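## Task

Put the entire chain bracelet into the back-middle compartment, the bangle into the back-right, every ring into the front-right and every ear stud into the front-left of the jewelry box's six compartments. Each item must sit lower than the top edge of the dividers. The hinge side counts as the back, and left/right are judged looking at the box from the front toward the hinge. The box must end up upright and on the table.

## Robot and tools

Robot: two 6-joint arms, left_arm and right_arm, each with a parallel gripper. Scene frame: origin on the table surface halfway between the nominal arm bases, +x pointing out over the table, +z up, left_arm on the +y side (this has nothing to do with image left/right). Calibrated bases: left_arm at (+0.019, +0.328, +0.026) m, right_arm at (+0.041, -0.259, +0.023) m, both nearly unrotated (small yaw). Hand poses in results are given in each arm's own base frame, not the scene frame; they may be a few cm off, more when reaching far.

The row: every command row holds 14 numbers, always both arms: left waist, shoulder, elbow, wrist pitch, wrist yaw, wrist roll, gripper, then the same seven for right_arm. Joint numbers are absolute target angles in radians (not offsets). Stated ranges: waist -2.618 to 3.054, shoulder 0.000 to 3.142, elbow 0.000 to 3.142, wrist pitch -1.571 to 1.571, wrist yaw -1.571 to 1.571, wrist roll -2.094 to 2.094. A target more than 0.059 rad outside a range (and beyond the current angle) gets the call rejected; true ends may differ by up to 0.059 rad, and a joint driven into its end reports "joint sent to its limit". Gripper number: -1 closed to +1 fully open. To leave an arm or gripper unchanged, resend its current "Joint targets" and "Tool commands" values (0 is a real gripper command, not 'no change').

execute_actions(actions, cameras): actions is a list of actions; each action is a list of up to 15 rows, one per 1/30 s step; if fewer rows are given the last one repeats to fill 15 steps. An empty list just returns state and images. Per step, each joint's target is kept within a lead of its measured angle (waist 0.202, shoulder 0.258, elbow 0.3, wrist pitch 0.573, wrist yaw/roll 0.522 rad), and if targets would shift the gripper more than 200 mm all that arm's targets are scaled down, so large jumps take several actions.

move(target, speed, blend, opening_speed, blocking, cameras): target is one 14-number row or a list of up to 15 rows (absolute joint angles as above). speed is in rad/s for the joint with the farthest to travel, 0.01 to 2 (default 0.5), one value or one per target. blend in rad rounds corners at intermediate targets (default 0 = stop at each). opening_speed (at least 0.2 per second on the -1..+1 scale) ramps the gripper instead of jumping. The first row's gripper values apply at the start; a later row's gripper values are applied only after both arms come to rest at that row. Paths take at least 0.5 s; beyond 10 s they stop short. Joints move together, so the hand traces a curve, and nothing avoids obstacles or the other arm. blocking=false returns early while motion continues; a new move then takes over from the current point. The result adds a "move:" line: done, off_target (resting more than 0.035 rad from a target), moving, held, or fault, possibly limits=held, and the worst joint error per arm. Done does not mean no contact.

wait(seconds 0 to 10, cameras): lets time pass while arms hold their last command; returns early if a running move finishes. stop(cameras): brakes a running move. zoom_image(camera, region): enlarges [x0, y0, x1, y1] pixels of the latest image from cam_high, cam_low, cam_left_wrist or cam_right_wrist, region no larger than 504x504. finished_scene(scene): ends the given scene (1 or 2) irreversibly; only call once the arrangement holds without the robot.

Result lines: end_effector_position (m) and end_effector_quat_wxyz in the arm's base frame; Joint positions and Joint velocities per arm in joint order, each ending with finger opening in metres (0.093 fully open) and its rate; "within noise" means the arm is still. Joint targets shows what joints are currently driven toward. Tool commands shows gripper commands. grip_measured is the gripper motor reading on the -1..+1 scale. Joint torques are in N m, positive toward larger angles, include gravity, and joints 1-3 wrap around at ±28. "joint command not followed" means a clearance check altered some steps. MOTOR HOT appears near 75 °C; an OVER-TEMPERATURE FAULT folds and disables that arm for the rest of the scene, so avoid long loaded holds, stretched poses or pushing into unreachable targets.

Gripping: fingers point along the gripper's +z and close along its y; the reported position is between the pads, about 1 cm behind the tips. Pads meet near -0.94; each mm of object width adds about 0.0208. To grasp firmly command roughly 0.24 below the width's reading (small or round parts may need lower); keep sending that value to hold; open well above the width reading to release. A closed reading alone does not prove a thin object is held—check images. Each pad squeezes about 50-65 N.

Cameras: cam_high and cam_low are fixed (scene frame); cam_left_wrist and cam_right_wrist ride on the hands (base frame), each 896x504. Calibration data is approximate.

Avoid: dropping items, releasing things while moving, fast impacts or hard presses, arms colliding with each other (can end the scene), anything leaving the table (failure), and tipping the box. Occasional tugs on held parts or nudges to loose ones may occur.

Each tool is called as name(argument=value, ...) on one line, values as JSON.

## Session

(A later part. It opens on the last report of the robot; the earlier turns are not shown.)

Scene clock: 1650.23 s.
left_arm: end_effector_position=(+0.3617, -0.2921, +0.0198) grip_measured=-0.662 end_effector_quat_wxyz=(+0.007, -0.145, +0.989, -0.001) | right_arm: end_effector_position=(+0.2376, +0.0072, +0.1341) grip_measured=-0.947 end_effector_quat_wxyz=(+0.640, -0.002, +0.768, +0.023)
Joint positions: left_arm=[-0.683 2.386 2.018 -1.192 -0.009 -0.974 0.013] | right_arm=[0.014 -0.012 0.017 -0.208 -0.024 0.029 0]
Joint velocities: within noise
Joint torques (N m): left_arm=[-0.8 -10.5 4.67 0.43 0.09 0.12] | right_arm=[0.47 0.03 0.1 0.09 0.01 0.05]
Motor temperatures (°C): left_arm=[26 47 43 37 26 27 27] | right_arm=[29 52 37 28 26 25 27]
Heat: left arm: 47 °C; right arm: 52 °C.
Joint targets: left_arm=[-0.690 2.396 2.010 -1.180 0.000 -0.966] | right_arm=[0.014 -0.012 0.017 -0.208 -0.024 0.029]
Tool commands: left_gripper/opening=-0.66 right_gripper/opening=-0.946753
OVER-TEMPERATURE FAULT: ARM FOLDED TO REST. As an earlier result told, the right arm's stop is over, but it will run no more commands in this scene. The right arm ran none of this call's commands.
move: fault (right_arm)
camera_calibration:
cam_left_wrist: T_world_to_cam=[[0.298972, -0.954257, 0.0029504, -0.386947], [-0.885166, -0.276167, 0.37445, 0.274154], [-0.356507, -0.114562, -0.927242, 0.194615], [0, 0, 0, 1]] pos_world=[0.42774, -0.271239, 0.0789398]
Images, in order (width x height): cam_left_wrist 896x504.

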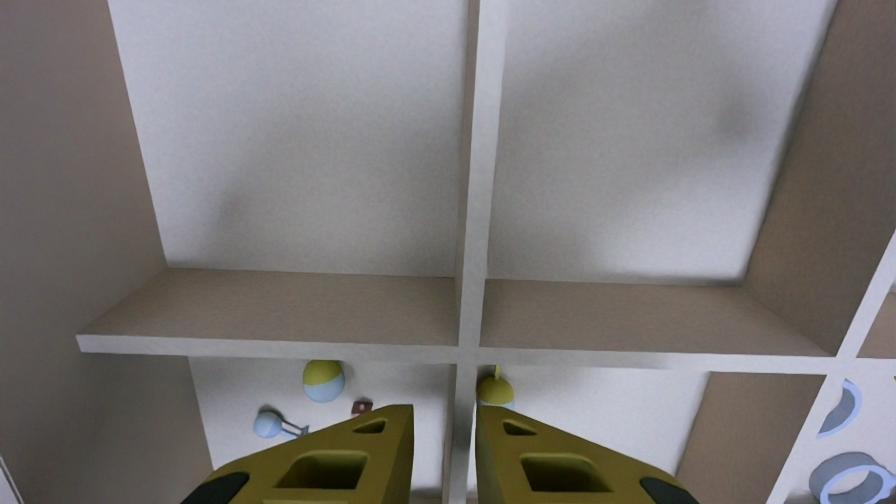

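move(target=[-0.690,2.404,1.968,-1.129,0,-0.966,-0.66,0.014,-0.012,0.017,-0.208,-0.024,0.029,-0.946763], cameras=["cam_left_wrist"], speed=0.08)

zoom_image(camera="cam_left_wrist", region=[250, 200, 750, 504])

Scene clock: 1662.70 s.
left_arm: end_effector_position=(+0.3615, -0.2919, +0.0059) grip_measured=-0.662 end_effector_quat_wxyz=(+0.007, -0.145, +0.989, -0.001) | right_arm: end_effector_position=(+0.2376, +0.0072, +0.1341) grip_measured=-0.947 end_effector_quat_wxyz=(+0.640, -0.002, +0.768, +0.023)
Joint positions: left_arm=[-0.683 2.394 1.976 -1.141 -0.009 -0.973 0.013] | right_arm=[0.014 -0.012 0.017 -0.208 -0.024 0.029 0]
Joint velocities: within noise
Joint torques (N m): left_arm=[-0.79 -10.56 4.64 0.45 0.09 0.12] | right_arm=[0.49 0.02 0.09 0.09 0.01 0.05]
Motor temperatures (°C): left_arm=[26 48 43 37 26 27 27] | right_arm=[29 52 37 28 26 25 27]
Heat: left arm: 48 °C; right arm: 52 °C.
Joint targets: left_arm=[-0.690 2.404 1.968 -1.129 0.000 -0.966] | right_arm=[0.014 -0.012 0.017 -0.208 -0.024 0.029]
Tool commands: left_gripper/opening=-0.66 right_gripper/opening=-0.946753
OVER-TEMPERATURE FAULT: ARM FOLDED TO REST. As an earlier result told, the right arm's stop is over, but it will run no more commands in this scene. The right arm ran none of this call's commands.
move: fault (right_arm)
camera_calibration:
cam_left_wrist: T_world_to_cam=[[0.298606, -0.95437, 0.00358139, -0.386506], [-0.885493, -0.275652, 0.374057, 0.279453], [-0.356002, -0.114867, -0.927399, 0.181357], [0, 0, 0, 1]] pos_world=[0.427429, -0.271006, 0.0650431]
Images, in order (width x height): cam_left_wrist 896x504.

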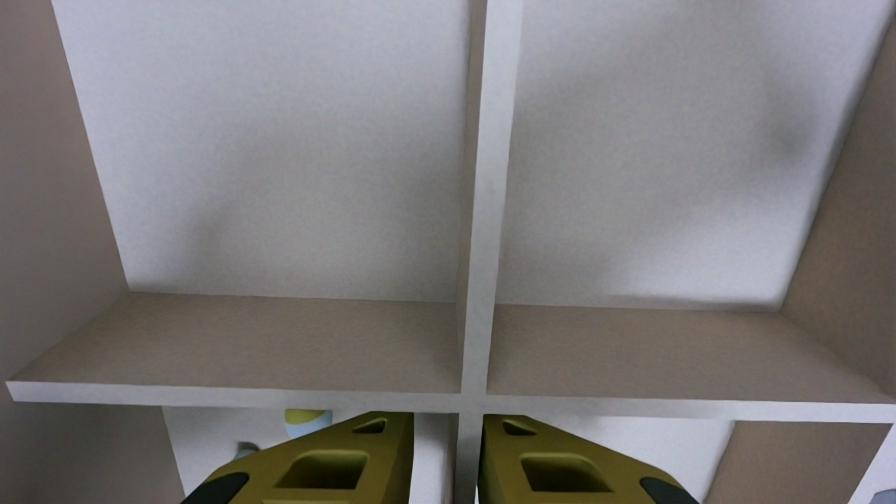

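Scaled by 1.008 from the camera's 896x504 image, which has a finer 1280x720 frame.

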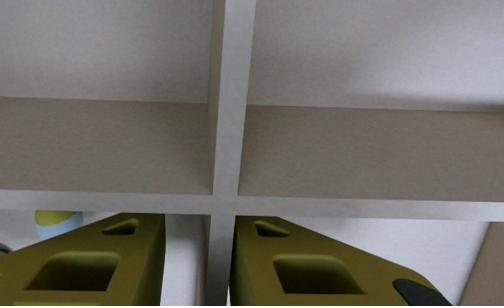

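move(target=[-0.709,2.494,2.142,-1.215,0,-0.984,-0.15,0.014,-0.012,0.017,-0.208,-0.024,0.029,-0.946763], cameras=["cam_left_wrist"], speed=0.06, opening_speed=0.2)

zoom_image(camera="cam_left_wrist", region=[250, 200, 750, 504])

Scene clock: 1678.10 s.
left_arm: end_effector_position=(+0.3653, -0.3065, -0.0004) grip_measured=-0.152 end_effector_quat_wxyz=(+0.001, -0.137, +0.991, +0.006) | right_arm: end_effector_position=(+0.2376, +0.0072, +0.1341) grip_measured=-0.947 end_effector_quat_wxyz=(+0.640, -0.002, +0.768, +0.023)
Joint positions: left_arm=[-0.701 2.483 2.111 -1.207 -0.009 -0.976 0.038] | right_arm=[0.014 -0.012 0.017 -0.208 -0.024 0.029 0]
Joint velocities: within noise
Joint torques (N m): left_arm=[-0.79 -10.91 7.99 0.22 0.09 -0.05] | right_arm=[0.49 0.01 0.09 0.09 0.01 0.05]
Motor temperatures (°C): left_arm=[26 47 43 36 26 27 27] | right_arm=[29 51 36 28 26 25 27]
Heat: left arm: 47 °C; right arm: 51 °C.
Joint targets: left_arm=[-0.709 2.494 2.142 -1.215 0.000 -0.984] | right_arm=[0.014 -0.012 0.017 -0.208 -0.024 0.029]
Tool commands: left_gripper/opening=-0.15 right_gripper/opening=-0.946752
OVER-TEMPERATURE FAULT: ARM FOLDED TO REST. As an earlier result told, the right arm's stop is over, but it will run no more commands in this scene. The right arm ran none of this call's commands.
move: fault (right_arm)
camera_calibration:
cam_left_wrist: T_world_to_cam=[[0.282844, -0.959083, -0.0126318, -0.397288], [-0.884261, -0.265835, 0.383945, 0.283724], [-0.371593, -0.0974268, -0.923269, 0.186336], [0, 0, 0, 1]] pos_world=[0.432498, -0.287454, 0.0580853]
Images, in order (width x height): cam_left_wrist 896x504.

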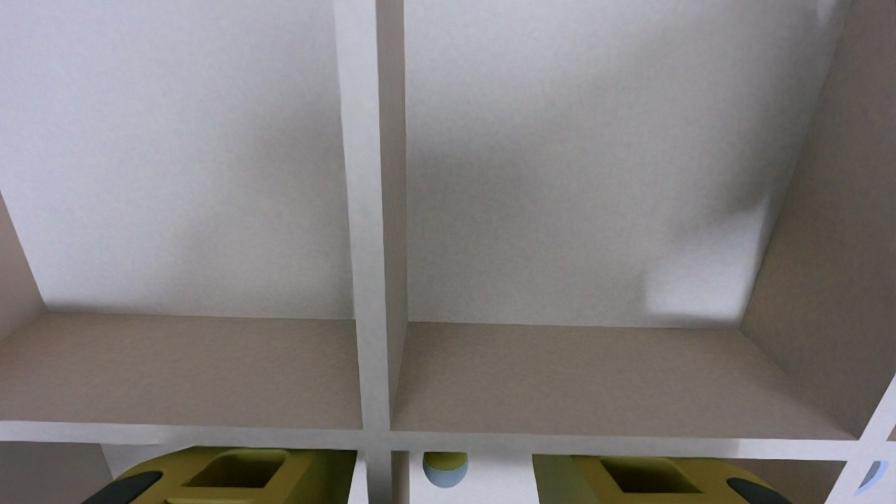

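Scaled by 1.008 from the camera's 896x504 image, which has a finer 1280x720 frame.

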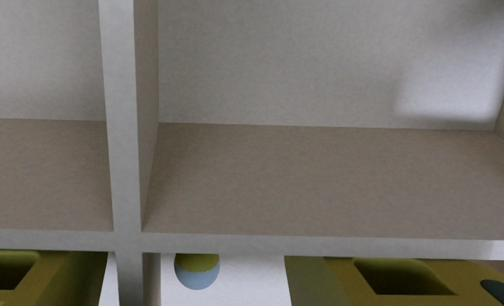

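move(target=[[-0.709,2.42,2.25,-1.42,0,-0.984,-0.15,0.014,-0.012,0.017,-0.208,-0.024,0.029,-0.946763],[-0.69,2.2,2.13,-1.45,0,-0.97,-0.15,0.014,-0.012,0.017,-0.208,-0.024,0.029,-0.946763]], cameras=["cam_left_wrist"], speed=[0.3,0.5], blend=[0.05,0])

zoom_image(camera="cam_left_wrist", region=[350, 100, 750, 324])

Scene clock: 1727.77 s.
left_arm: end_effector_position=(+0.3379, -0.2812, +0.1168) grip_measured=-0.152 end_effector_quat_wxyz=(+0.015, -0.139, +0.990, -0.010) | right_arm: end_effector_position=(+0.2376, +0.0072, +0.1341) grip_measured=-0.947 end_effector_quat_wxyz=(+0.640, -0.002, +0.768, +0.023)
Joint positions: left_arm=[-0.698 2.23 2.137 -1.443 -0.009 -0.976 0.038] | right_arm=[0.014 -0.012 0.017 -0.208 -0.024 0.029 0]
Joint velocities: within noise
Joint torques (N m): left_arm=[0.44 -13.22 4.66 0.33 0.09 0.11] | right_arm=[0.49 0.01 0.1 0.09 0.01 0.05]
Motor temperatures (°C): left_arm=[26 51 45 35 26 27 27] | right_arm=[29 50 36 28 26 25 27]
Heat: left arm: 51 °C; right arm: 50 °C.
Joint targets: left_arm=[-0.690 2.200 2.130 -1.450 0.000 -0.970] | right_arm=[0.014 -0.012 0.017 -0.208 -0.024 0.029]
Tool commands: left_gripper/opening=-0.15 right_gripper/opening=-0.946752
OVER-TEMPERATURE FAULT: ARM FOLDED TO REST. As an earlier result told, the right arm's stop is over, but it will run no more commands in this scene. The right arm ran none of this call's commands.
move: fault (right_arm)
camera_calibration:
cam_left_wrist: T_world_to_cam=[[0.287067, -0.95764, 0.0227426, -0.368904], [-0.895149, -0.259731, 0.362281, 0.229158], [-0.341028, -0.124357, -0.931791, 0.26991], [0, 0, 0, 1]] pos_world=[0.403078, -0.260193, 0.17687]
Images, in order (width x height): cam_left_wrist 896x504.

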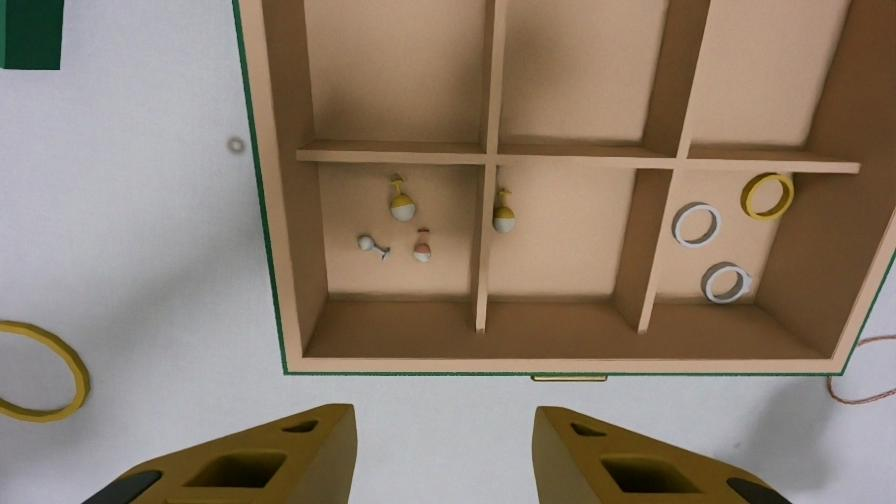

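Scaled by 1.260 from the camera's 896x504 image, which has a finer 1280x720 frame.

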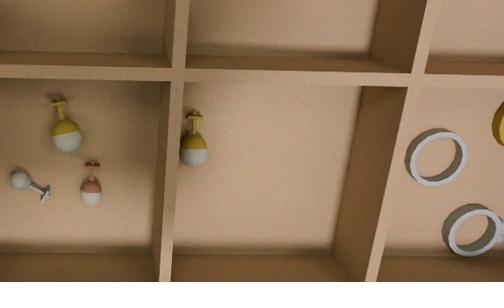

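move(target=[-0.52,2.176,1.860,-1.246,0,-0.792,-0.3,0.014,-0.012,0.017,-0.208,-0.024,0.029,-0.946763], cameras=["cam_left_wrist"], speed=0.5)

Scene clock: 1781.50 s.
left_arm: end_effector_position=(+0.3653, -0.2079, +0.0521) grip_measured=-0.298 end_effector_quat_wxyz=(-0.014, -0.139, +0.990, +0.016) | right_arm: end_effector_position=(+0.2376, +0.0072, +0.1341) grip_measured=-0.947 end_effector_quat_wxyz=(+0.640, -0.002, +0.768, +0.023)
Joint positions: left_arm=[-0.521 2.222 1.866 -1.257 -0.009 -0.801 0.031] | right_arm=[0.014 -0.012 0.017 -0.208 -0.024 0.029 0]
Joint velocities: within noise
Joint torques (N m): left_arm=[-0.1 -14.49 4.77 0.35 0.09 0.12] | right_arm=[0.49 0.02 0.09 0.09 0.02 0.05]
Motor temperatures (°C): left_arm=[26 58 42 34 26 27 27] | right_arm=[29 49 35 28 26 25 27]
Heat: left arm: 58 °C; right arm: 49 °C.
Joint targets: left_arm=[-0.520 2.176 1.860 -1.246 0.000 -0.792] | right_arm=[0.014 -0.012 0.017 -0.208 -0.024 0.029]
Tool commands: left_gripper/opening=-0.3 right_gripper/opening=-0.946752
OVER-TEMPERATURE FAULT: ARM FOLDED TO REST. As an earlier result told, the right arm's stop is over, but it will run no more commands in this scene. The right arm ran none of this call's commands.
move: fault (right_arm), off_target (left_arm); left_arm: the shoulder is farthest, 0.046 rad from its target
camera_calibration:
cam_left_wrist: T_world_to_cam=[[0.287563, -0.957021, -0.0376678, -0.301994], [-0.870026, -0.277462, 0.407516, 0.280942], [-0.400452, -0.0844143, -0.912421, 0.257008], [0, 0, 0, 1]] pos_world=[0.434189, -0.189369, 0.108636]
Images, in order (width x height): cam_left_wrist 896x504.

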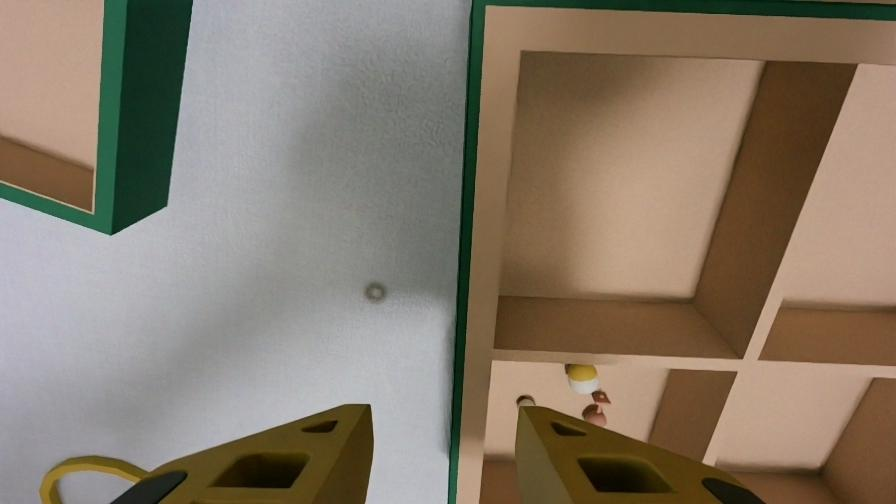

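move(target=[-0.531,2.20,1.782,-1.134,0,-0.791,-0.3,0.014,-0.012,0.017,-0.208,-0.024,0.029,-0.946763], cameras=["cam_left_wrist"], speed=0.25)

Scene clock: 1794.70 s.
left_arm: end_effector_position=(+0.3701, -0.2107, +0.0328) grip_measured=-0.298 end_effector_quat_wxyz=(+0.000, -0.139, +0.990, +0.006) | right_arm: end_effector_position=(+0.2376, +0.0072, +0.1341) grip_measured=-0.947 end_effector_quat_wxyz=(+0.640, -0.002, +0.768, +0.023)
Joint positions: left_arm=[-0.521 2.222 1.789 -1.145 -0.009 -0.799 0.031] | right_arm=[0.014 -0.012 0.017 -0.208 -0.024 0.029 0]
Joint velocities: within noise
Joint torques (N m): left_arm=[-0.99 -12.33 4.66 0.43 0.1 0.13] | right_arm=[0.5 0.03 0.09 0.09 0.01 0.06]
Motor temperatures (°C): left_arm=[26 56 41 34 26 27 27] | right_arm=[29 48 35 28 26 25 27]
Heat: left arm: 56 °C; right arm: 48 °C.
Joint targets: left_arm=[-0.531 2.200 1.782 -1.134 0.000 -0.791] | right_arm=[0.014 -0.012 0.017 -0.208 -0.024 0.029]
Tool commands: left_gripper/opening=-0.3 right_gripper/opening=-0.946752
OVER-TEMPERATURE FAULT: ARM FOLDED TO REST. As an earlier result told, the right arm's stop is over, but it will run no more commands in this scene. The right arm ran none of this call's commands.
move: fault (right_arm)
camera_calibration:
cam_left_wrist: T_world_to_cam=[[0.286494, -0.958004, -0.0121839, -0.307393], [-0.882606, -0.268851, 0.38565, 0.299384], [-0.37273, -0.099733, -0.922565, 0.22801], [0, 0, 0, 1]] pos_world=[0.43729, -0.191254, 0.0911512]
Images, in order (width x height): cam_left_wrist 896x504.

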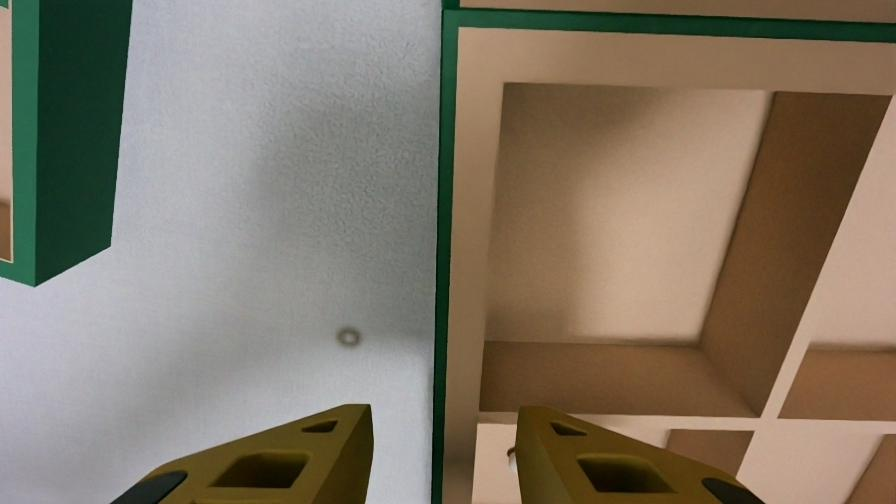

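move(target=[-0.533,2.20,1.782,-1.134,0,-0.791,-1,0.014,-0.012,0.017,-0.208,-0.024,0.029,-0.946763], cameras=["cam_left_wrist"], speed=0.25, opening_speed=0.5)

Scene clock: 1802.73 s.
left_arm: end_effector_position=(+0.3703, -0.2132, +0.0328) grip_measured=-0.914 end_effector_quat_wxyz=(+0.002, -0.135, +0.991, +0.004) | right_arm: end_effector_position=(+0.2376, +0.0072, +0.1341) grip_measured=-0.947 end_effector_quat_wxyz=(+0.640, -0.002, +0.768, +0.023)
Joint positions: left_arm=[-0.525 2.222 1.789 -1.14 -0.008 -0.797 0.001] | right_arm=[0.014 -0.012 0.017 -0.208 -0.024 0.029 0]
Joint velocities: within noise
Joint torques (N m): left_arm=[-0.8 -12.34 4.66 0.38 0.09 0.1] | right_arm=[0.49 0.02 0.09 0.09 0.01 0.05]
Motor temperatures (°C): left_arm=[26 55 41 34 26 27 27] | right_arm=[29 48 35 28 26 25 27]
Heat: left arm: 55 °C; right arm: 48 °C.
Joint targets: left_arm=[-0.533 2.200 1.782 -1.134 0.000 -0.791] | right_arm=[0.014 -0.012 0.017 -0.208 -0.024 0.029]
Tool commands: left_gripper/opening=-1.0 right_gripper/opening=-0.946752
OVER-TEMPERATURE FAULT: ARM FOLDED TO REST. As an earlier result told, the right arm's stop is over, but it will run no more commands in this scene. The right arm ran none of this call's commands.
move: fault (right_arm)
camera_calibration:
cam_left_wrist: T_world_to_cam=[[0.280324, -0.959876, -0.0075175, -0.308102], [-0.886076, -0.261767, 0.382553, 0.301759], [-0.369171, -0.100578, -0.923903, 0.226363], [0, 0, 0, 1]] pos_world=[0.437316, -0.193982, 0.0913822]
Images, in order (width x height): cam_left_wrist 896x504.

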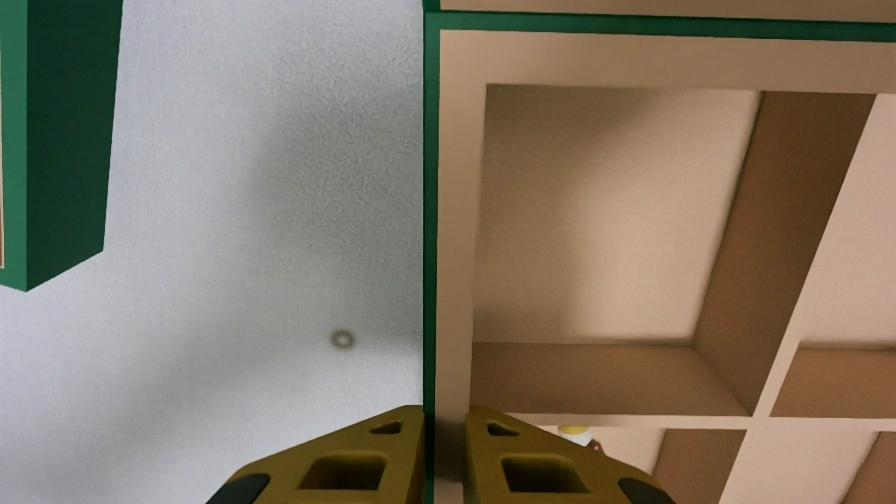

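move(target=[[-0.472,2.117,1.65,-1.08,0,-0.732,-1,0.014,-0.012,0.017,-0.208,-0.024,0.029,-0.946763],[-0.412,2.043,1.536,-1.04,0,-0.674,-1,0.014,-0.012,0.017,-0.208,-0.024,0.029,-0.946763]], cameras=["cam_left_wrist","cam_high","cam_right_wrist"], speed=0.08, blend=[0.1,0])

zoom_image(camera="cam_high", region=[360, 120, 590, 340])

Scene clock: 1823.00 s.
left_arm: end_effector_position=(+0.3621, -0.1739, +0.0316) grip_measured=-0.930 end_effector_quat_wxyz=(+0.012, -0.122, +0.992, -0.026) | right_arm: end_effector_position=(+0.2376, +0.0072, +0.1341) grip_measured=-0.947 end_effector_quat_wxyz=(+0.640, -0.002, +0.768, +0.023)
Joint positions: left_arm=[-0.435 2.078 1.554 -1 0.031 -0.68 0.001] | right_arm=[0.014 -0.012 0.017 -0.208 -0.024 0.029 0]
Joint velocities: within noise
Joint torques (N m): left_arm=[1.66 -12.51 3.75 0.04 -0.32 0.11] | right_arm=[0.5 0.02 0.1 0.09 0.01 0.05]
Motor temperatures (°C): left_arm=[26 55 40 33 26 27 28] | right_arm=[29 48 35 28 26 25 27]
Heat: left arm: 55 °C; right arm: 48 °C.
Joint targets: left_arm=[-0.412 2.043 1.536 -1.040 0.000 -0.674] | right_arm=[0.014 -0.012 0.017 -0.208 -0.024 0.029]
Tool commands: left_gripper/opening=-1.0 right_gripper/opening=-0.946751
OVER-TEMPERATURE FAULT: ARM FOLDED TO REST. As an earlier result told, the right arm's stop is over, but it will run no more commands in this scene. The right arm ran none of this call's commands.
move: fault (right_arm), off_target (left_arm); blend cut to 0.057 rad at target 1; left_arm: the wrist pitch is farthest, 0.040 rad from its target
camera_calibration:
cam_left_wrist: T_world_to_cam=[[0.253858, -0.965798, 0.0528289, -0.261495], [-0.902825, -0.216999, 0.371239, 0.31953], [-0.347078, -0.141937, -0.927033, 0.211038], [0, 0, 0, 1]] pos_world=[0.428109, -0.15326, 0.0908315]
cam_right_wrist: T_world_to_cam=[[0.0431097, -0.998685, -0.0277619, -0.0000037673], [-0.588875, -0.0029524, -0.808219, 0.287573], [0.807074, 0.0511903, -0.588227, -0.0368011], [0, 0, 0, 1]] pos_world=[0.199046, 0.00272913, 0.210775]
Images, in order (width x height): cam_high 896x504, cam_left_wrist 896x504, cam_right_wrist 896x504.

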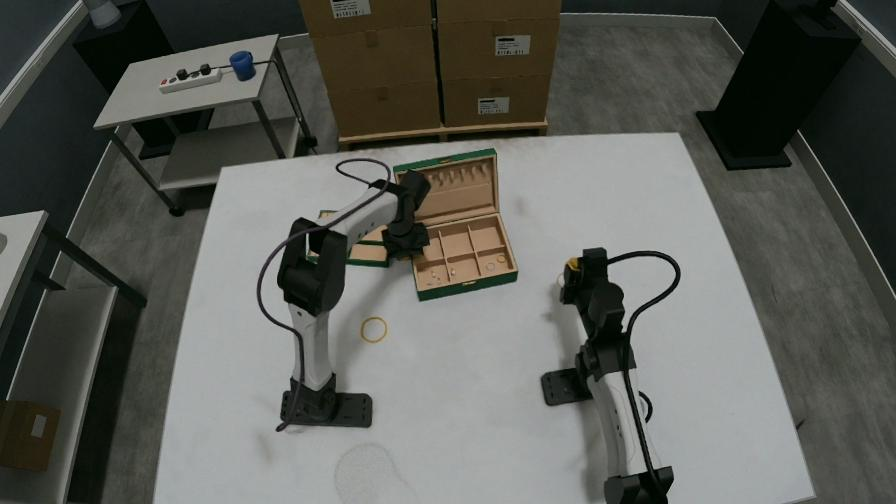

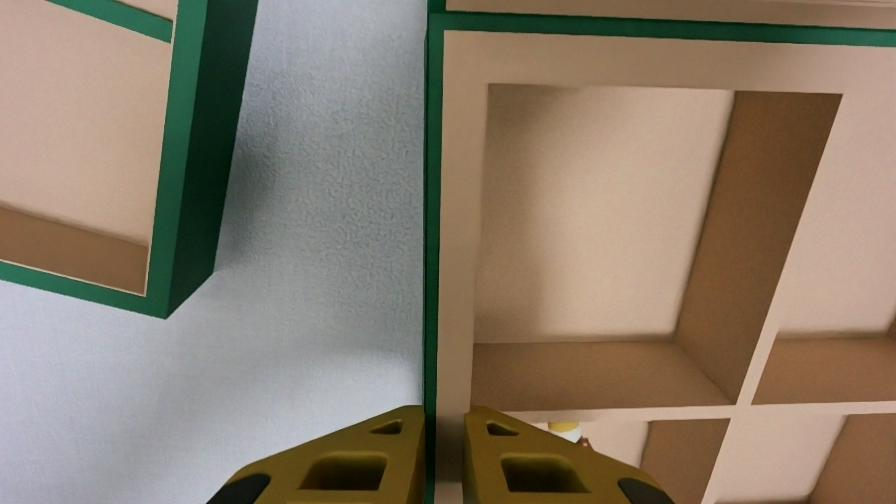

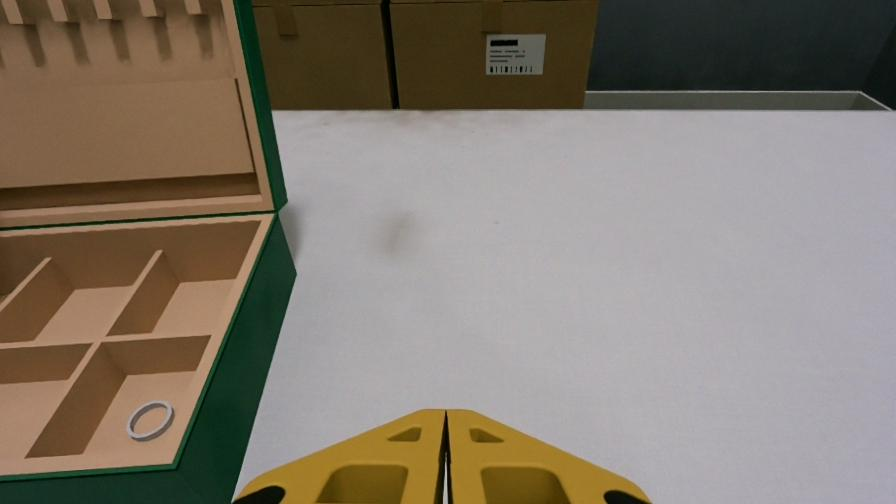

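Scaled by 2.191 from the camera's 896x504 image, which has a finer 1280x720 frame.

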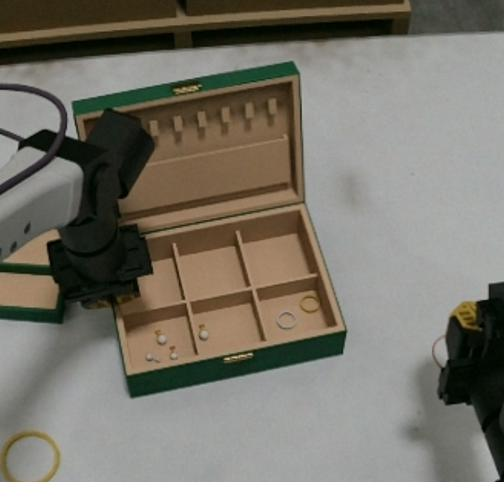

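execute_actions(actions=[], cameras=["cam_high","cam_left_wrist"])

Scene clock: 1880.13 s.
left_arm: end_effector_position=(+0.3622, -0.1739, +0.0316) grip_measured=-0.930 end_effector_quat_wxyz=(+0.012, -0.122, +0.992, -0.026) | right_arm: end_effector_position=(+0.2376, +0.0072, +0.1341) grip_measured=-0.947 end_effector_quat_wxyz=(+0.640, -0.002, +0.768, +0.023)
Joint positions: left_arm=[-0.435 2.078 1.554 -0.999 0.031 -0.68 0.001] | right_arm=[0.014 -0.012 0.017 -0.208 -0.024 0.029 0]
Joint velocities: within noise
Joint torques (N m): left_arm=[1.68 -12.49 3.77 0.04 -0.32 0.11] | right_arm=[0.49 0.01 0.1 0.09 0.01 0.05]
Motor temperatures (°C): left_arm=[26 60 39 32 26 27 28] | right_arm=[29 46 34 28 26 25 27]
Heat: left arm: 60 °C; right arm: 46 °C.
Joint targets: left_arm=[-0.412 2.043 1.536 -1.040 0.000 -0.674] | right_arm=[0.014 -0.012 0.017 -0.208 -0.024 0.029]
Tool commands: left_gripper/opening=-1.0 right_gripper/opening=-0.946751
OVER-TEMPERATURE FAULT: ARM FOLDED TO REST. As an earlier result told, the right arm's stop is over, but it will run no more commands in this scene.
camera_calibration:
cam_left_wrist: T_world_to_cam=[[0.253839, -0.965789, 0.0530719, -0.261554], [-0.902953, -0.216939, 0.370962, 0.319661], [-0.346757, -0.142086, -0.92713, 0.210926], [0, 0, 0, 1]] pos_world=[0.428172, -0.153289, 0.0908554]
Images, in order (width x height): cam_high 896x504, cam_left_wrist 896x504.

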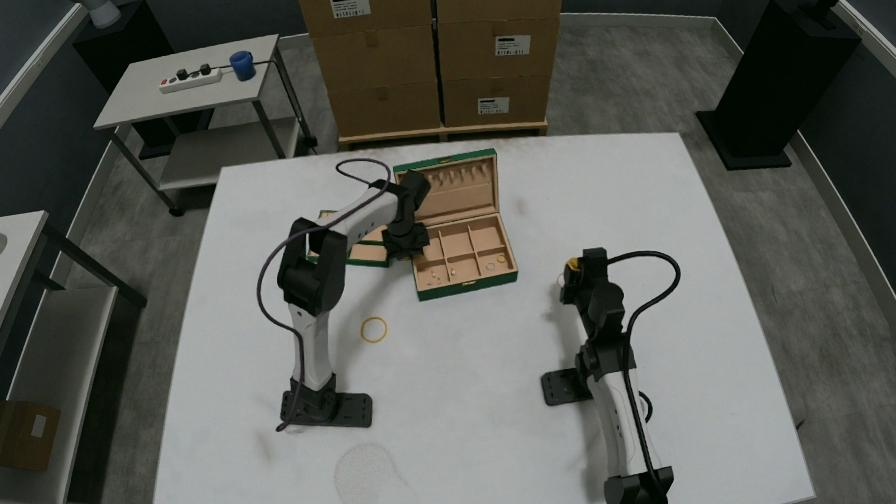

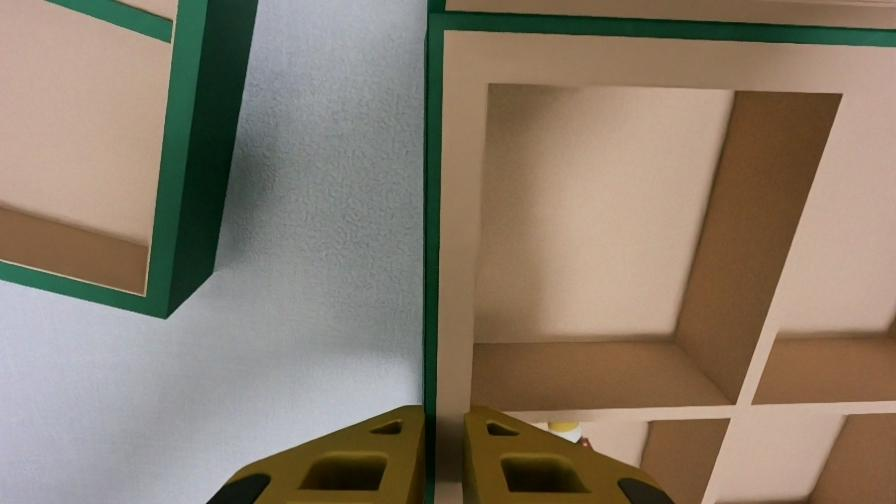

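move(target=[[-0.435,2.078,1.554,-1.0,0.031,-0.68,-1,0.014,-0.012,0.017,-0.208,-0.024,0.029,-0.946763],[-0.435,2.07,1.554,-1.0,0.031,-0.68,-0.5,0.014,-0.012,0.017,-0.208,-0.024,0.029,-0.946763],[-0.435,1.95,1.65,-1.18,0.0,-0.68,-0.5,0.014,-0.012,0.017,-0.208,-0.024,0.029,-0.946763],[-0.435,1.75,1.75,-1.52,0,-0.70,-0.5,0.014,-0.012,0.017,-0.208,-0.024,0.029,-0.946763],[-0.47,2.05,2.16,-1.53,0,-0.74,-0.8,0.014,-0.012,0.017,-0.208,-0.024,0.029,-0.946763]], opening_speed=0.6, speed=0.4, cameras=["cam_high","cam_left_wrist"])

zoom_image(camera="cam_high", region=[340, 140, 600, 340])

Scene clock: 1899.00 s.
left_arm: end_effector_position=(+0.3668, -0.1855, +0.1892) grip_measured=-0.798 end_effector_quat_wxyz=(+0.051, -0.134, +0.989, -0.043) | right_arm: end_effector_position=(+0.2376, +0.0072, +0.1341) grip_measured=-0.947 end_effector_quat_wxyz=(+0.640, -0.002, +0.768, +0.023)
Joint positions: left_arm=[-0.463 2.043 2.13 -1.525 0.014 -0.732 0.007] | right_arm=[0.014 -0.012 0.017 -0.208 -0.024 0.029 0]
Joint velocities: within noise
Joint torques (N m): left_arm=[-0.79 -8.43 7.82 0.55 -0.14 -0.06] | right_arm=[0.5 0.02 0.1 0.09 0.01 0.05]
Motor temperatures (°C): left_arm=[26 59 39 32 26 27 28] | right_arm=[29 46 34 28 26 25 27]
Heat: left arm: 59 °C; right arm: 46 °C.
Joint targets: left_arm=[-0.470 2.050 2.160 -1.530 0.000 -0.740] | right_arm=[0.014 -0.012 0.017 -0.208 -0.024 0.029]
Tool commands: left_gripper/opening=-0.8 right_gripper/opening=-0.946751
OVER-TEMPERATURE FAULT: ARM FOLDED TO REST. As an earlier result told, the right arm's stop is over, but it will run no more commands in this scene. The right arm ran none of this call's commands.
move: fault (right_arm)
camera_calibration:
cam_left_wrist: T_world_to_cam=[[0.271786, -0.957324, 0.098303, -0.295789], [-0.924535, -0.231383, 0.302815, 0.280901], [-0.267146, -0.173185, -0.947966, 0.326021], [0, 0, 0, 1]] pos_world=[0.427189, -0.161708, 0.253073]
Images, in order (width x height): cam_high 896x504, cam_left_wrist 896x504.

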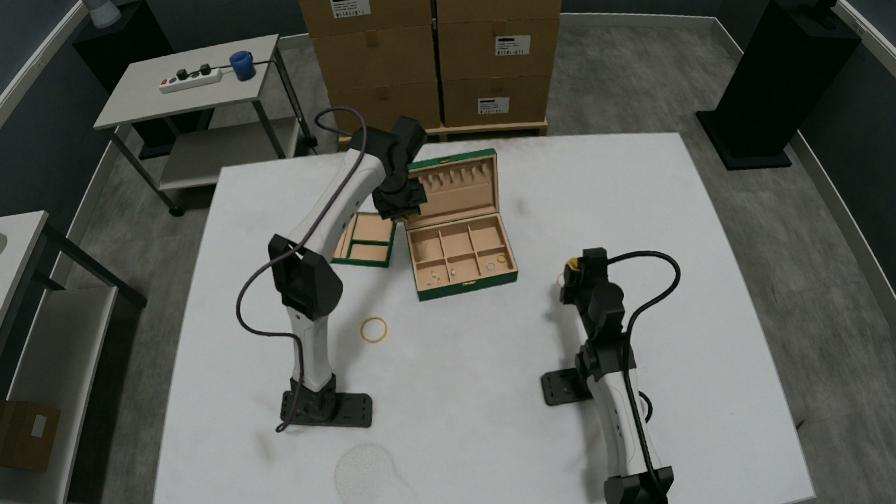

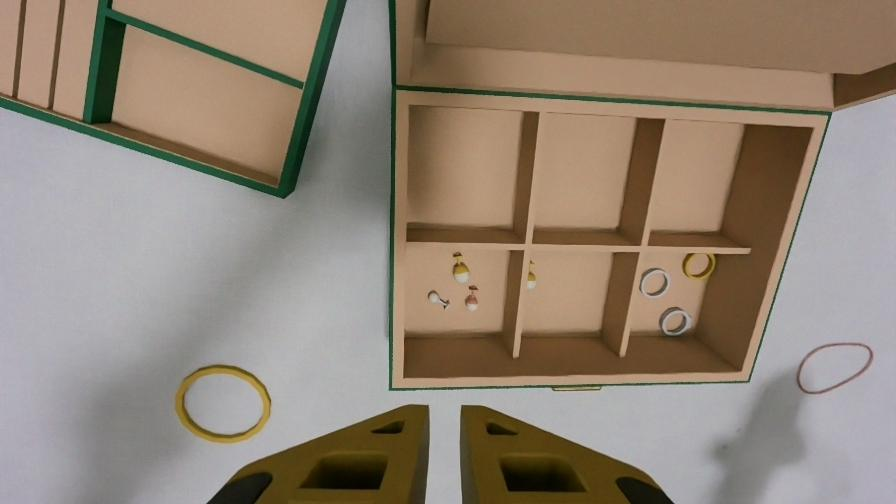

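Scaled by 1.938 from the camera's 896x504 image, which has a finer 1280x720 frame.

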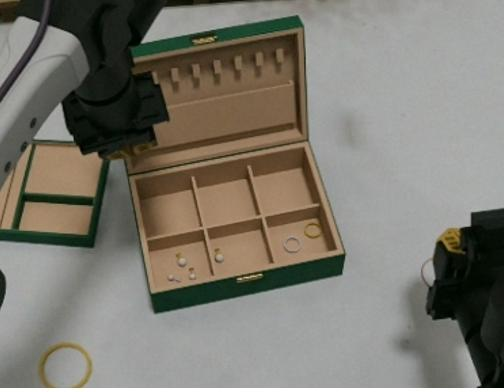

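zoom_image(camera="cam_left_wrist", region=[380, 210, 660, 400])

Scaled by 1.800 from the camera's 896x504 image, which has a finer 1280x720 frame.

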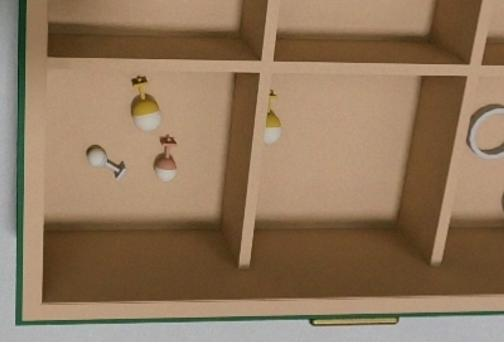

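move(target=[[-0.725,2.4851,2.3026,-1.518,-0.103,0.632,-1,0.014,-0.012,0.017,-0.208,-0.024,0.029,-0.946763],[-0.725,2.489,2.18,-1.39,-0.103,0.632,-1,0.014,-0.012,0.017,-0.208,-0.024,0.029,-0.946763]], speed=[0.5, 0.2], cameras=["cam_left_wrist","cam_low","cam_right_wrist"])

Scene clock: 2006.00 s.
left_arm: end_effector_position=(+0.3483, -0.2864, +0.0220) grip_measured=-0.982 end_effector_quat_wxyz=(-0.059, +0.623, +0.778, +0.047) | right_arm: end_effector_position=(+0.2376, +0.0072, +0.1341) grip_measured=-0.947 end_effector_quat_wxyz=(+0.640, -0.002, +0.768, +0.023)
Joint positions: left_arm=[-0.721 2.481 2.187 -1.4 -0.088 0.624 0] | right_arm=[0.014 -0.012 0.017 -0.208 -0.024 0.029 0]
Joint velocities: within noise
Joint torques (N m): left_arm=[-0.53 -11 4.51 0.18 -0.15 0.14] | right_arm=[0.5 0.02 0.12 0.09 0.01 0.05]
Motor temperatures (°C): left_arm=[26 51 42 32 26 27 27] | right_arm=[29 44 33 27 26 25 27]
Heat: left arm: 51 °C; right arm: 44 °C.
Joint targets: left_arm=[-0.725 2.489 2.180 -1.390 -0.103 0.632] | right_arm=[0.014 -0.012 0.017 -0.208 -0.024 0.029]
Tool commands: left_gripper/opening=-1.0 right_gripper/opening=-0.94675
OVER-TEMPERATURE FAULT: ARM FOLDED TO REST. As an earlier result told, the right arm's stop is over, but it will run no more commands in this scene. The right arm ran none of this call's commands.
move: fault (right_arm)
camera_calibration:
cam_left_wrist: T_world_to_cam=[[-0.972974, -0.23091, -0.00175597, 0.272891], [-0.197993, 0.830314, 0.520939, 0.337321], [-0.118832, 0.507207, -0.853592, 0.286241], [0, 0, 0, 1]] pos_world=[0.366317, -0.362253, 0.0690886]
cam_right_wrist: T_world_to_cam=[[0.0431097, -0.998685, -0.0277619, -0.0000037673], [-0.588875, -0.0029524, -0.808219, 0.287573], [0.807074, 0.0511903, -0.588227, -0.0368011], [0, 0, 0, 1]] pos_world=[0.199046, 0.00272913, 0.210775]
Images, in order (width x height): cam_low 896x504, cam_left_wrist 896x504, cam_right_wrist 896x504.

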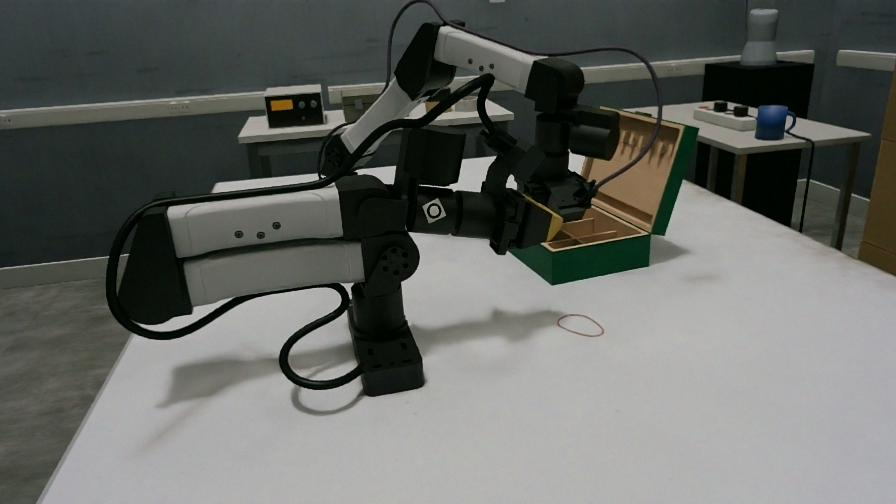

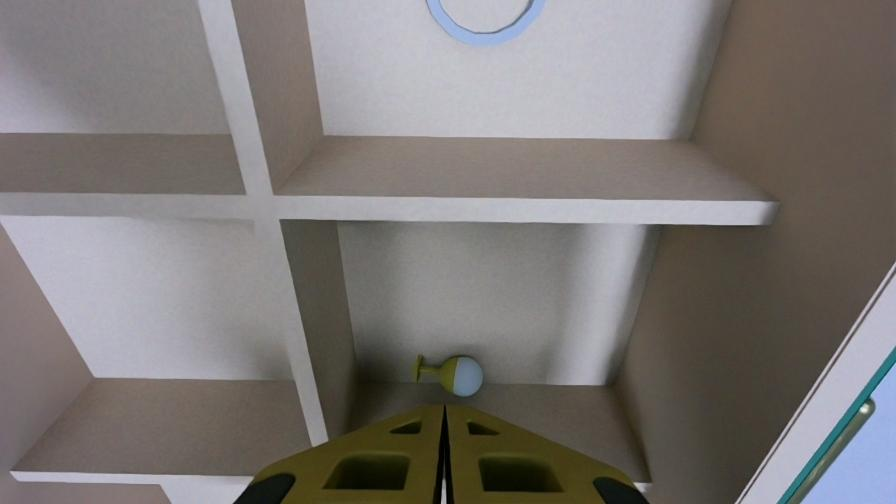

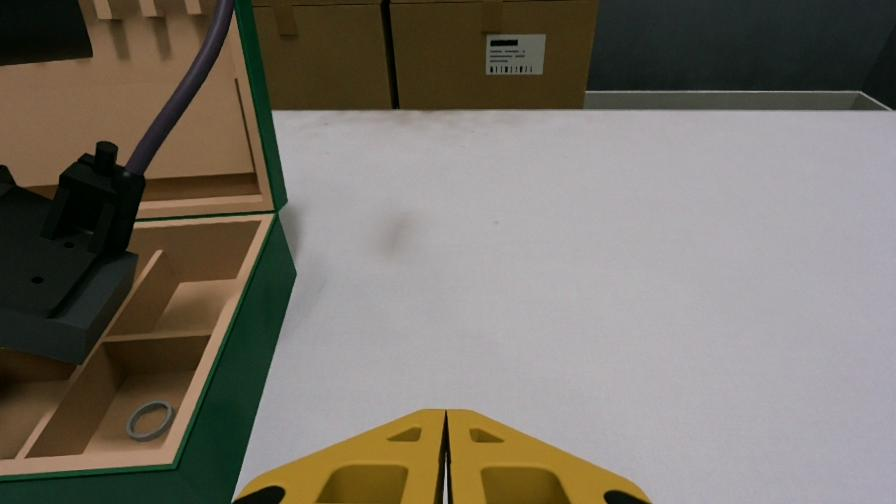

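move(target=[[-0.741,2.503,2.195,-1.40,-0.1,0.615,-1,0.014,-0.012,0.017,-0.208,-0.024,0.029,-0.946763],[-0.741,2.505,2.162,-1.366,-0.1,0.615,-1,0.014,-0.012,0.017,-0.208,-0.024,0.029,-0.946763]], speed=[0.15, 0.1], cameras=["cam_left_wrist"])

Scene clock: 2024.03 s.
left_arm: end_effector_position=(+0.3441, -0.2911, +0.0110) grip_measured=-0.982 end_effector_quat_wxyz=(-0.063, +0.628, +0.774, +0.047) | right_arm: end_effector_position=(+0.2376, +0.0072, +0.1341) grip_measured=-0.947 end_effector_quat_wxyz=(+0.640, -0.002, +0.768, +0.023)
Joint positions: left_arm=[-0.735 2.496 2.17 -1.376 -0.088 0.622 0] | right_arm=[0.014 -0.012 0.017 -0.208 -0.024 0.029 0]
Joint velocities: within noise
Joint torques (N m): left_arm=[-0.68 -10.96 4.46 0.16 -0.11 -0.06] | right_arm=[0.49 0.02 0.09 0.09 0.01 0.05]
Motor temperatures (°C): left_arm=[26 53 41 31 26 27 27] | right_arm=[29 43 33 27 26 25 27]
Heat: left arm: 53 °C; right arm: 43 °C.
Joint targets: left_arm=[-0.741 2.505 2.162 -1.366 -0.100 0.615] | right_arm=[0.014 -0.012 0.017 -0.208 -0.024 0.029]
Tool commands: left_gripper/opening=-1.0 right_gripper/opening=-0.94675
OVER-TEMPERATURE FAULT: ARM FOLDED TO REST. As an earlier result told, the right arm's stop is over, but it will run no more commands in this scene. The right arm ran none of this call's commands.
move: fault (right_arm)
camera_calibration:
cam_left_wrist: T_world_to_cam=[[-0.975804, -0.218629, 0.00286046, 0.272163], [-0.184366, 0.829771, 0.526773, 0.341264], [-0.117541, 0.5135, -0.850001, 0.280093], [0, 0, 0, 1]] pos_world=[0.361418, -0.367495, 0.0575321]
Images, in order (width x height): cam_left_wrist 896x504.

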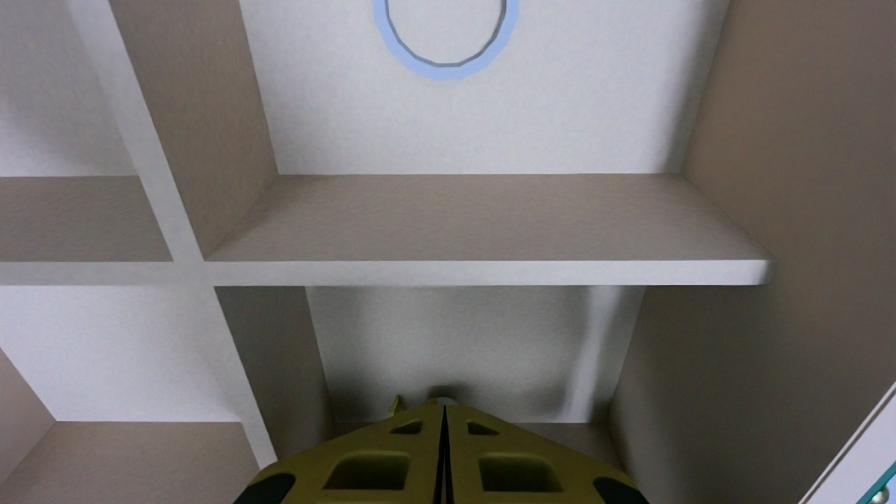

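move(target=[[-0.726,2.505,2.162,-1.366,-0.1,0.622,-1,0.014,-0.012,0.017,-0.208,-0.024,0.029,-0.946763],[-0.726,2.507,2.148,-1.35,-0.1,0.622,-1,0.014,-0.012,0.017,-0.208,-0.024,0.029,-0.946763]], speed=[0.1, 0.1], cameras=["cam_left_wrist"])

Scene clock: 2037.47 s.
left_arm: end_effector_position=(+0.3442, -0.2912, +0.0074) grip_measured=-0.982 end_effector_quat_wxyz=(-0.062, +0.628, +0.774, +0.047) | right_arm: end_effector_position=(+0.2376, +0.0072, +0.1341) grip_measured=-0.947 end_effector_quat_wxyz=(+0.640, -0.002, +0.768, +0.023)
Joint positions: left_arm=[-0.735 2.496 2.156 -1.36 -0.088 0.622 0] | right_arm=[0.014 -0.012 0.017 -0.208 -0.024 0.029 0]
Joint velocities: within noise
Joint torques (N m): left_arm=[0.54 -10.82 4.45 0.19 -0.11 0.03] | right_arm=[0.47 0.03 0.1 0.09 0.01 0.05]
Motor temperatures (°C): left_arm=[26 53 40 31 26 27 27] | right_arm=[29 43 32 27 26 25 27]
Heat: left arm: 53 °C; right arm: 43 °C.
Joint targets: left_arm=[-0.726 2.507 2.148 -1.350 -0.100 0.622] | right_arm=[0.014 -0.012 0.017 -0.208 -0.024 0.029]
Tool commands: left_gripper/opening=-1.0 right_gripper/opening=-0.94675
OVER-TEMPERATURE FAULT: ARM FOLDED TO REST. As an earlier result told, the right arm's stop is over, but it will run no more commands in this scene. The right arm ran none of this call's commands.
move: fault (right_arm)
camera_calibration:
cam_left_wrist: T_world_to_cam=[[-0.975807, -0.218626, 0.00197945, 0.272202], [-0.184962, 0.830309, 0.525715, 0.34355], [-0.116579, 0.51263, -0.850659, 0.276474], [0, 0, 0, 1]] pos_world=[0.361391, -0.367471, 0.054037]
Images, in order (width x height): cam_left_wrist 896x504.

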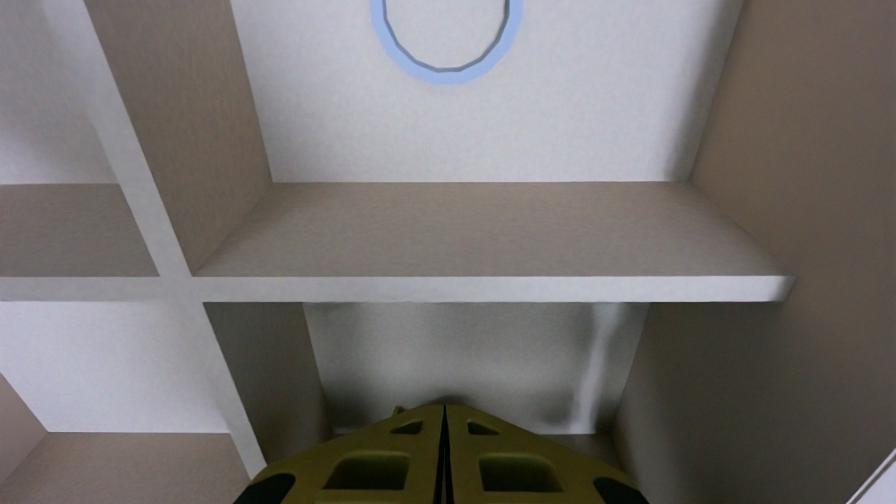

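move(target=[[-0.735,2.507,2.142,-1.344,-0.1,0.618,-1,0.014,-0.012,0.017,-0.208,-0.024,0.029,-0.946763],[-0.758,2.553,2.228,-1.382,-0.1,0.593,-1,0.014,-0.012,0.017,-0.208,-0.024,0.029,-0.946763]], speed=[0.1, 0.12], cameras=["cam_left_wrist"])

Scene clock: 2054.53 s.
left_arm: end_effector_position=(+0.3418, -0.2990, -0.0030) grip_measured=-0.982 end_effector_quat_wxyz=(-0.069, +0.626, +0.775, +0.049) | right_arm: end_effector_position=(+0.2376, +0.0072, +0.1341) grip_measured=-0.947 end_effector_quat_wxyz=(+0.640, -0.002, +0.768, +0.023)
Joint positions: left_arm=[-0.751 2.542 2.198 -1.372 -0.088 0.601 0] | right_arm=[0.014 -0.012 0.017 -0.208 -0.024 0.029 0]
Joint velocities: within noise
Joint torques (N m): left_arm=[-0.72 -11.03 7.66 -0.06 -0.11 -0.07] | right_arm=[0.47 0.02 0.1 0.09 0.01 0.05]
Motor temperatures (°C): left_arm=[26 53 40 31 26 27 27] | right_arm=[29 43 32 27 26 25 27]
Heat: left arm: 53 °C; right arm: 43 °C.
Joint targets: left_arm=[-0.758 2.553 2.228 -1.382 -0.100 0.593] | right_arm=[0.014 -0.012 0.017 -0.208 -0.024 0.029]
Tool commands: left_gripper/opening=-1.0 right_gripper/opening=-0.94675
OVER-TEMPERATURE FAULT: ARM FOLDED TO REST. As an earlier result told, the right arm's stop is over, but it will run no more commands in this scene. The right arm ran none of this call's commands.
move: fault (right_arm)
camera_calibration:
cam_left_wrist: T_world_to_cam=[[-0.974818, -0.222875, 0.0074759, 0.266571], [-0.184147, 0.823433, 0.5367, 0.352819], [-0.125773, 0.521809, -0.84374, 0.277274], [0, 0, 0, 1]] pos_world=[0.359703, -0.375795, 0.0425957]
Images, in order (width x height): cam_left_wrist 896x504.

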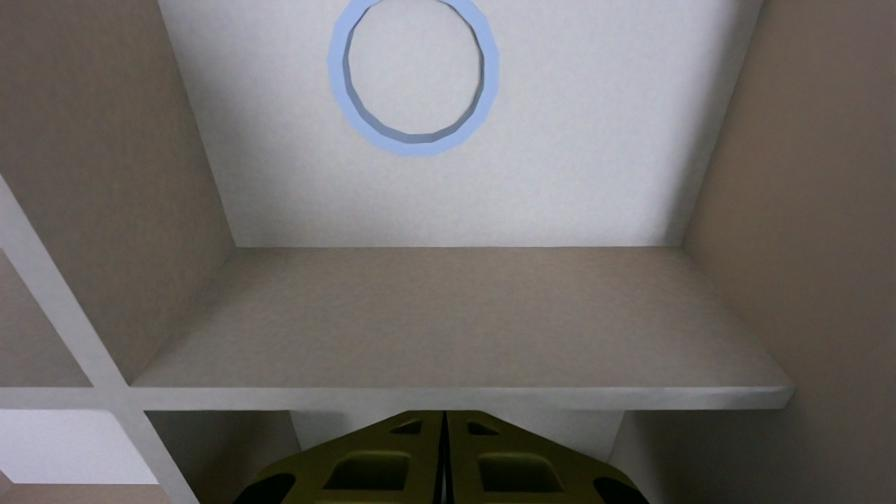

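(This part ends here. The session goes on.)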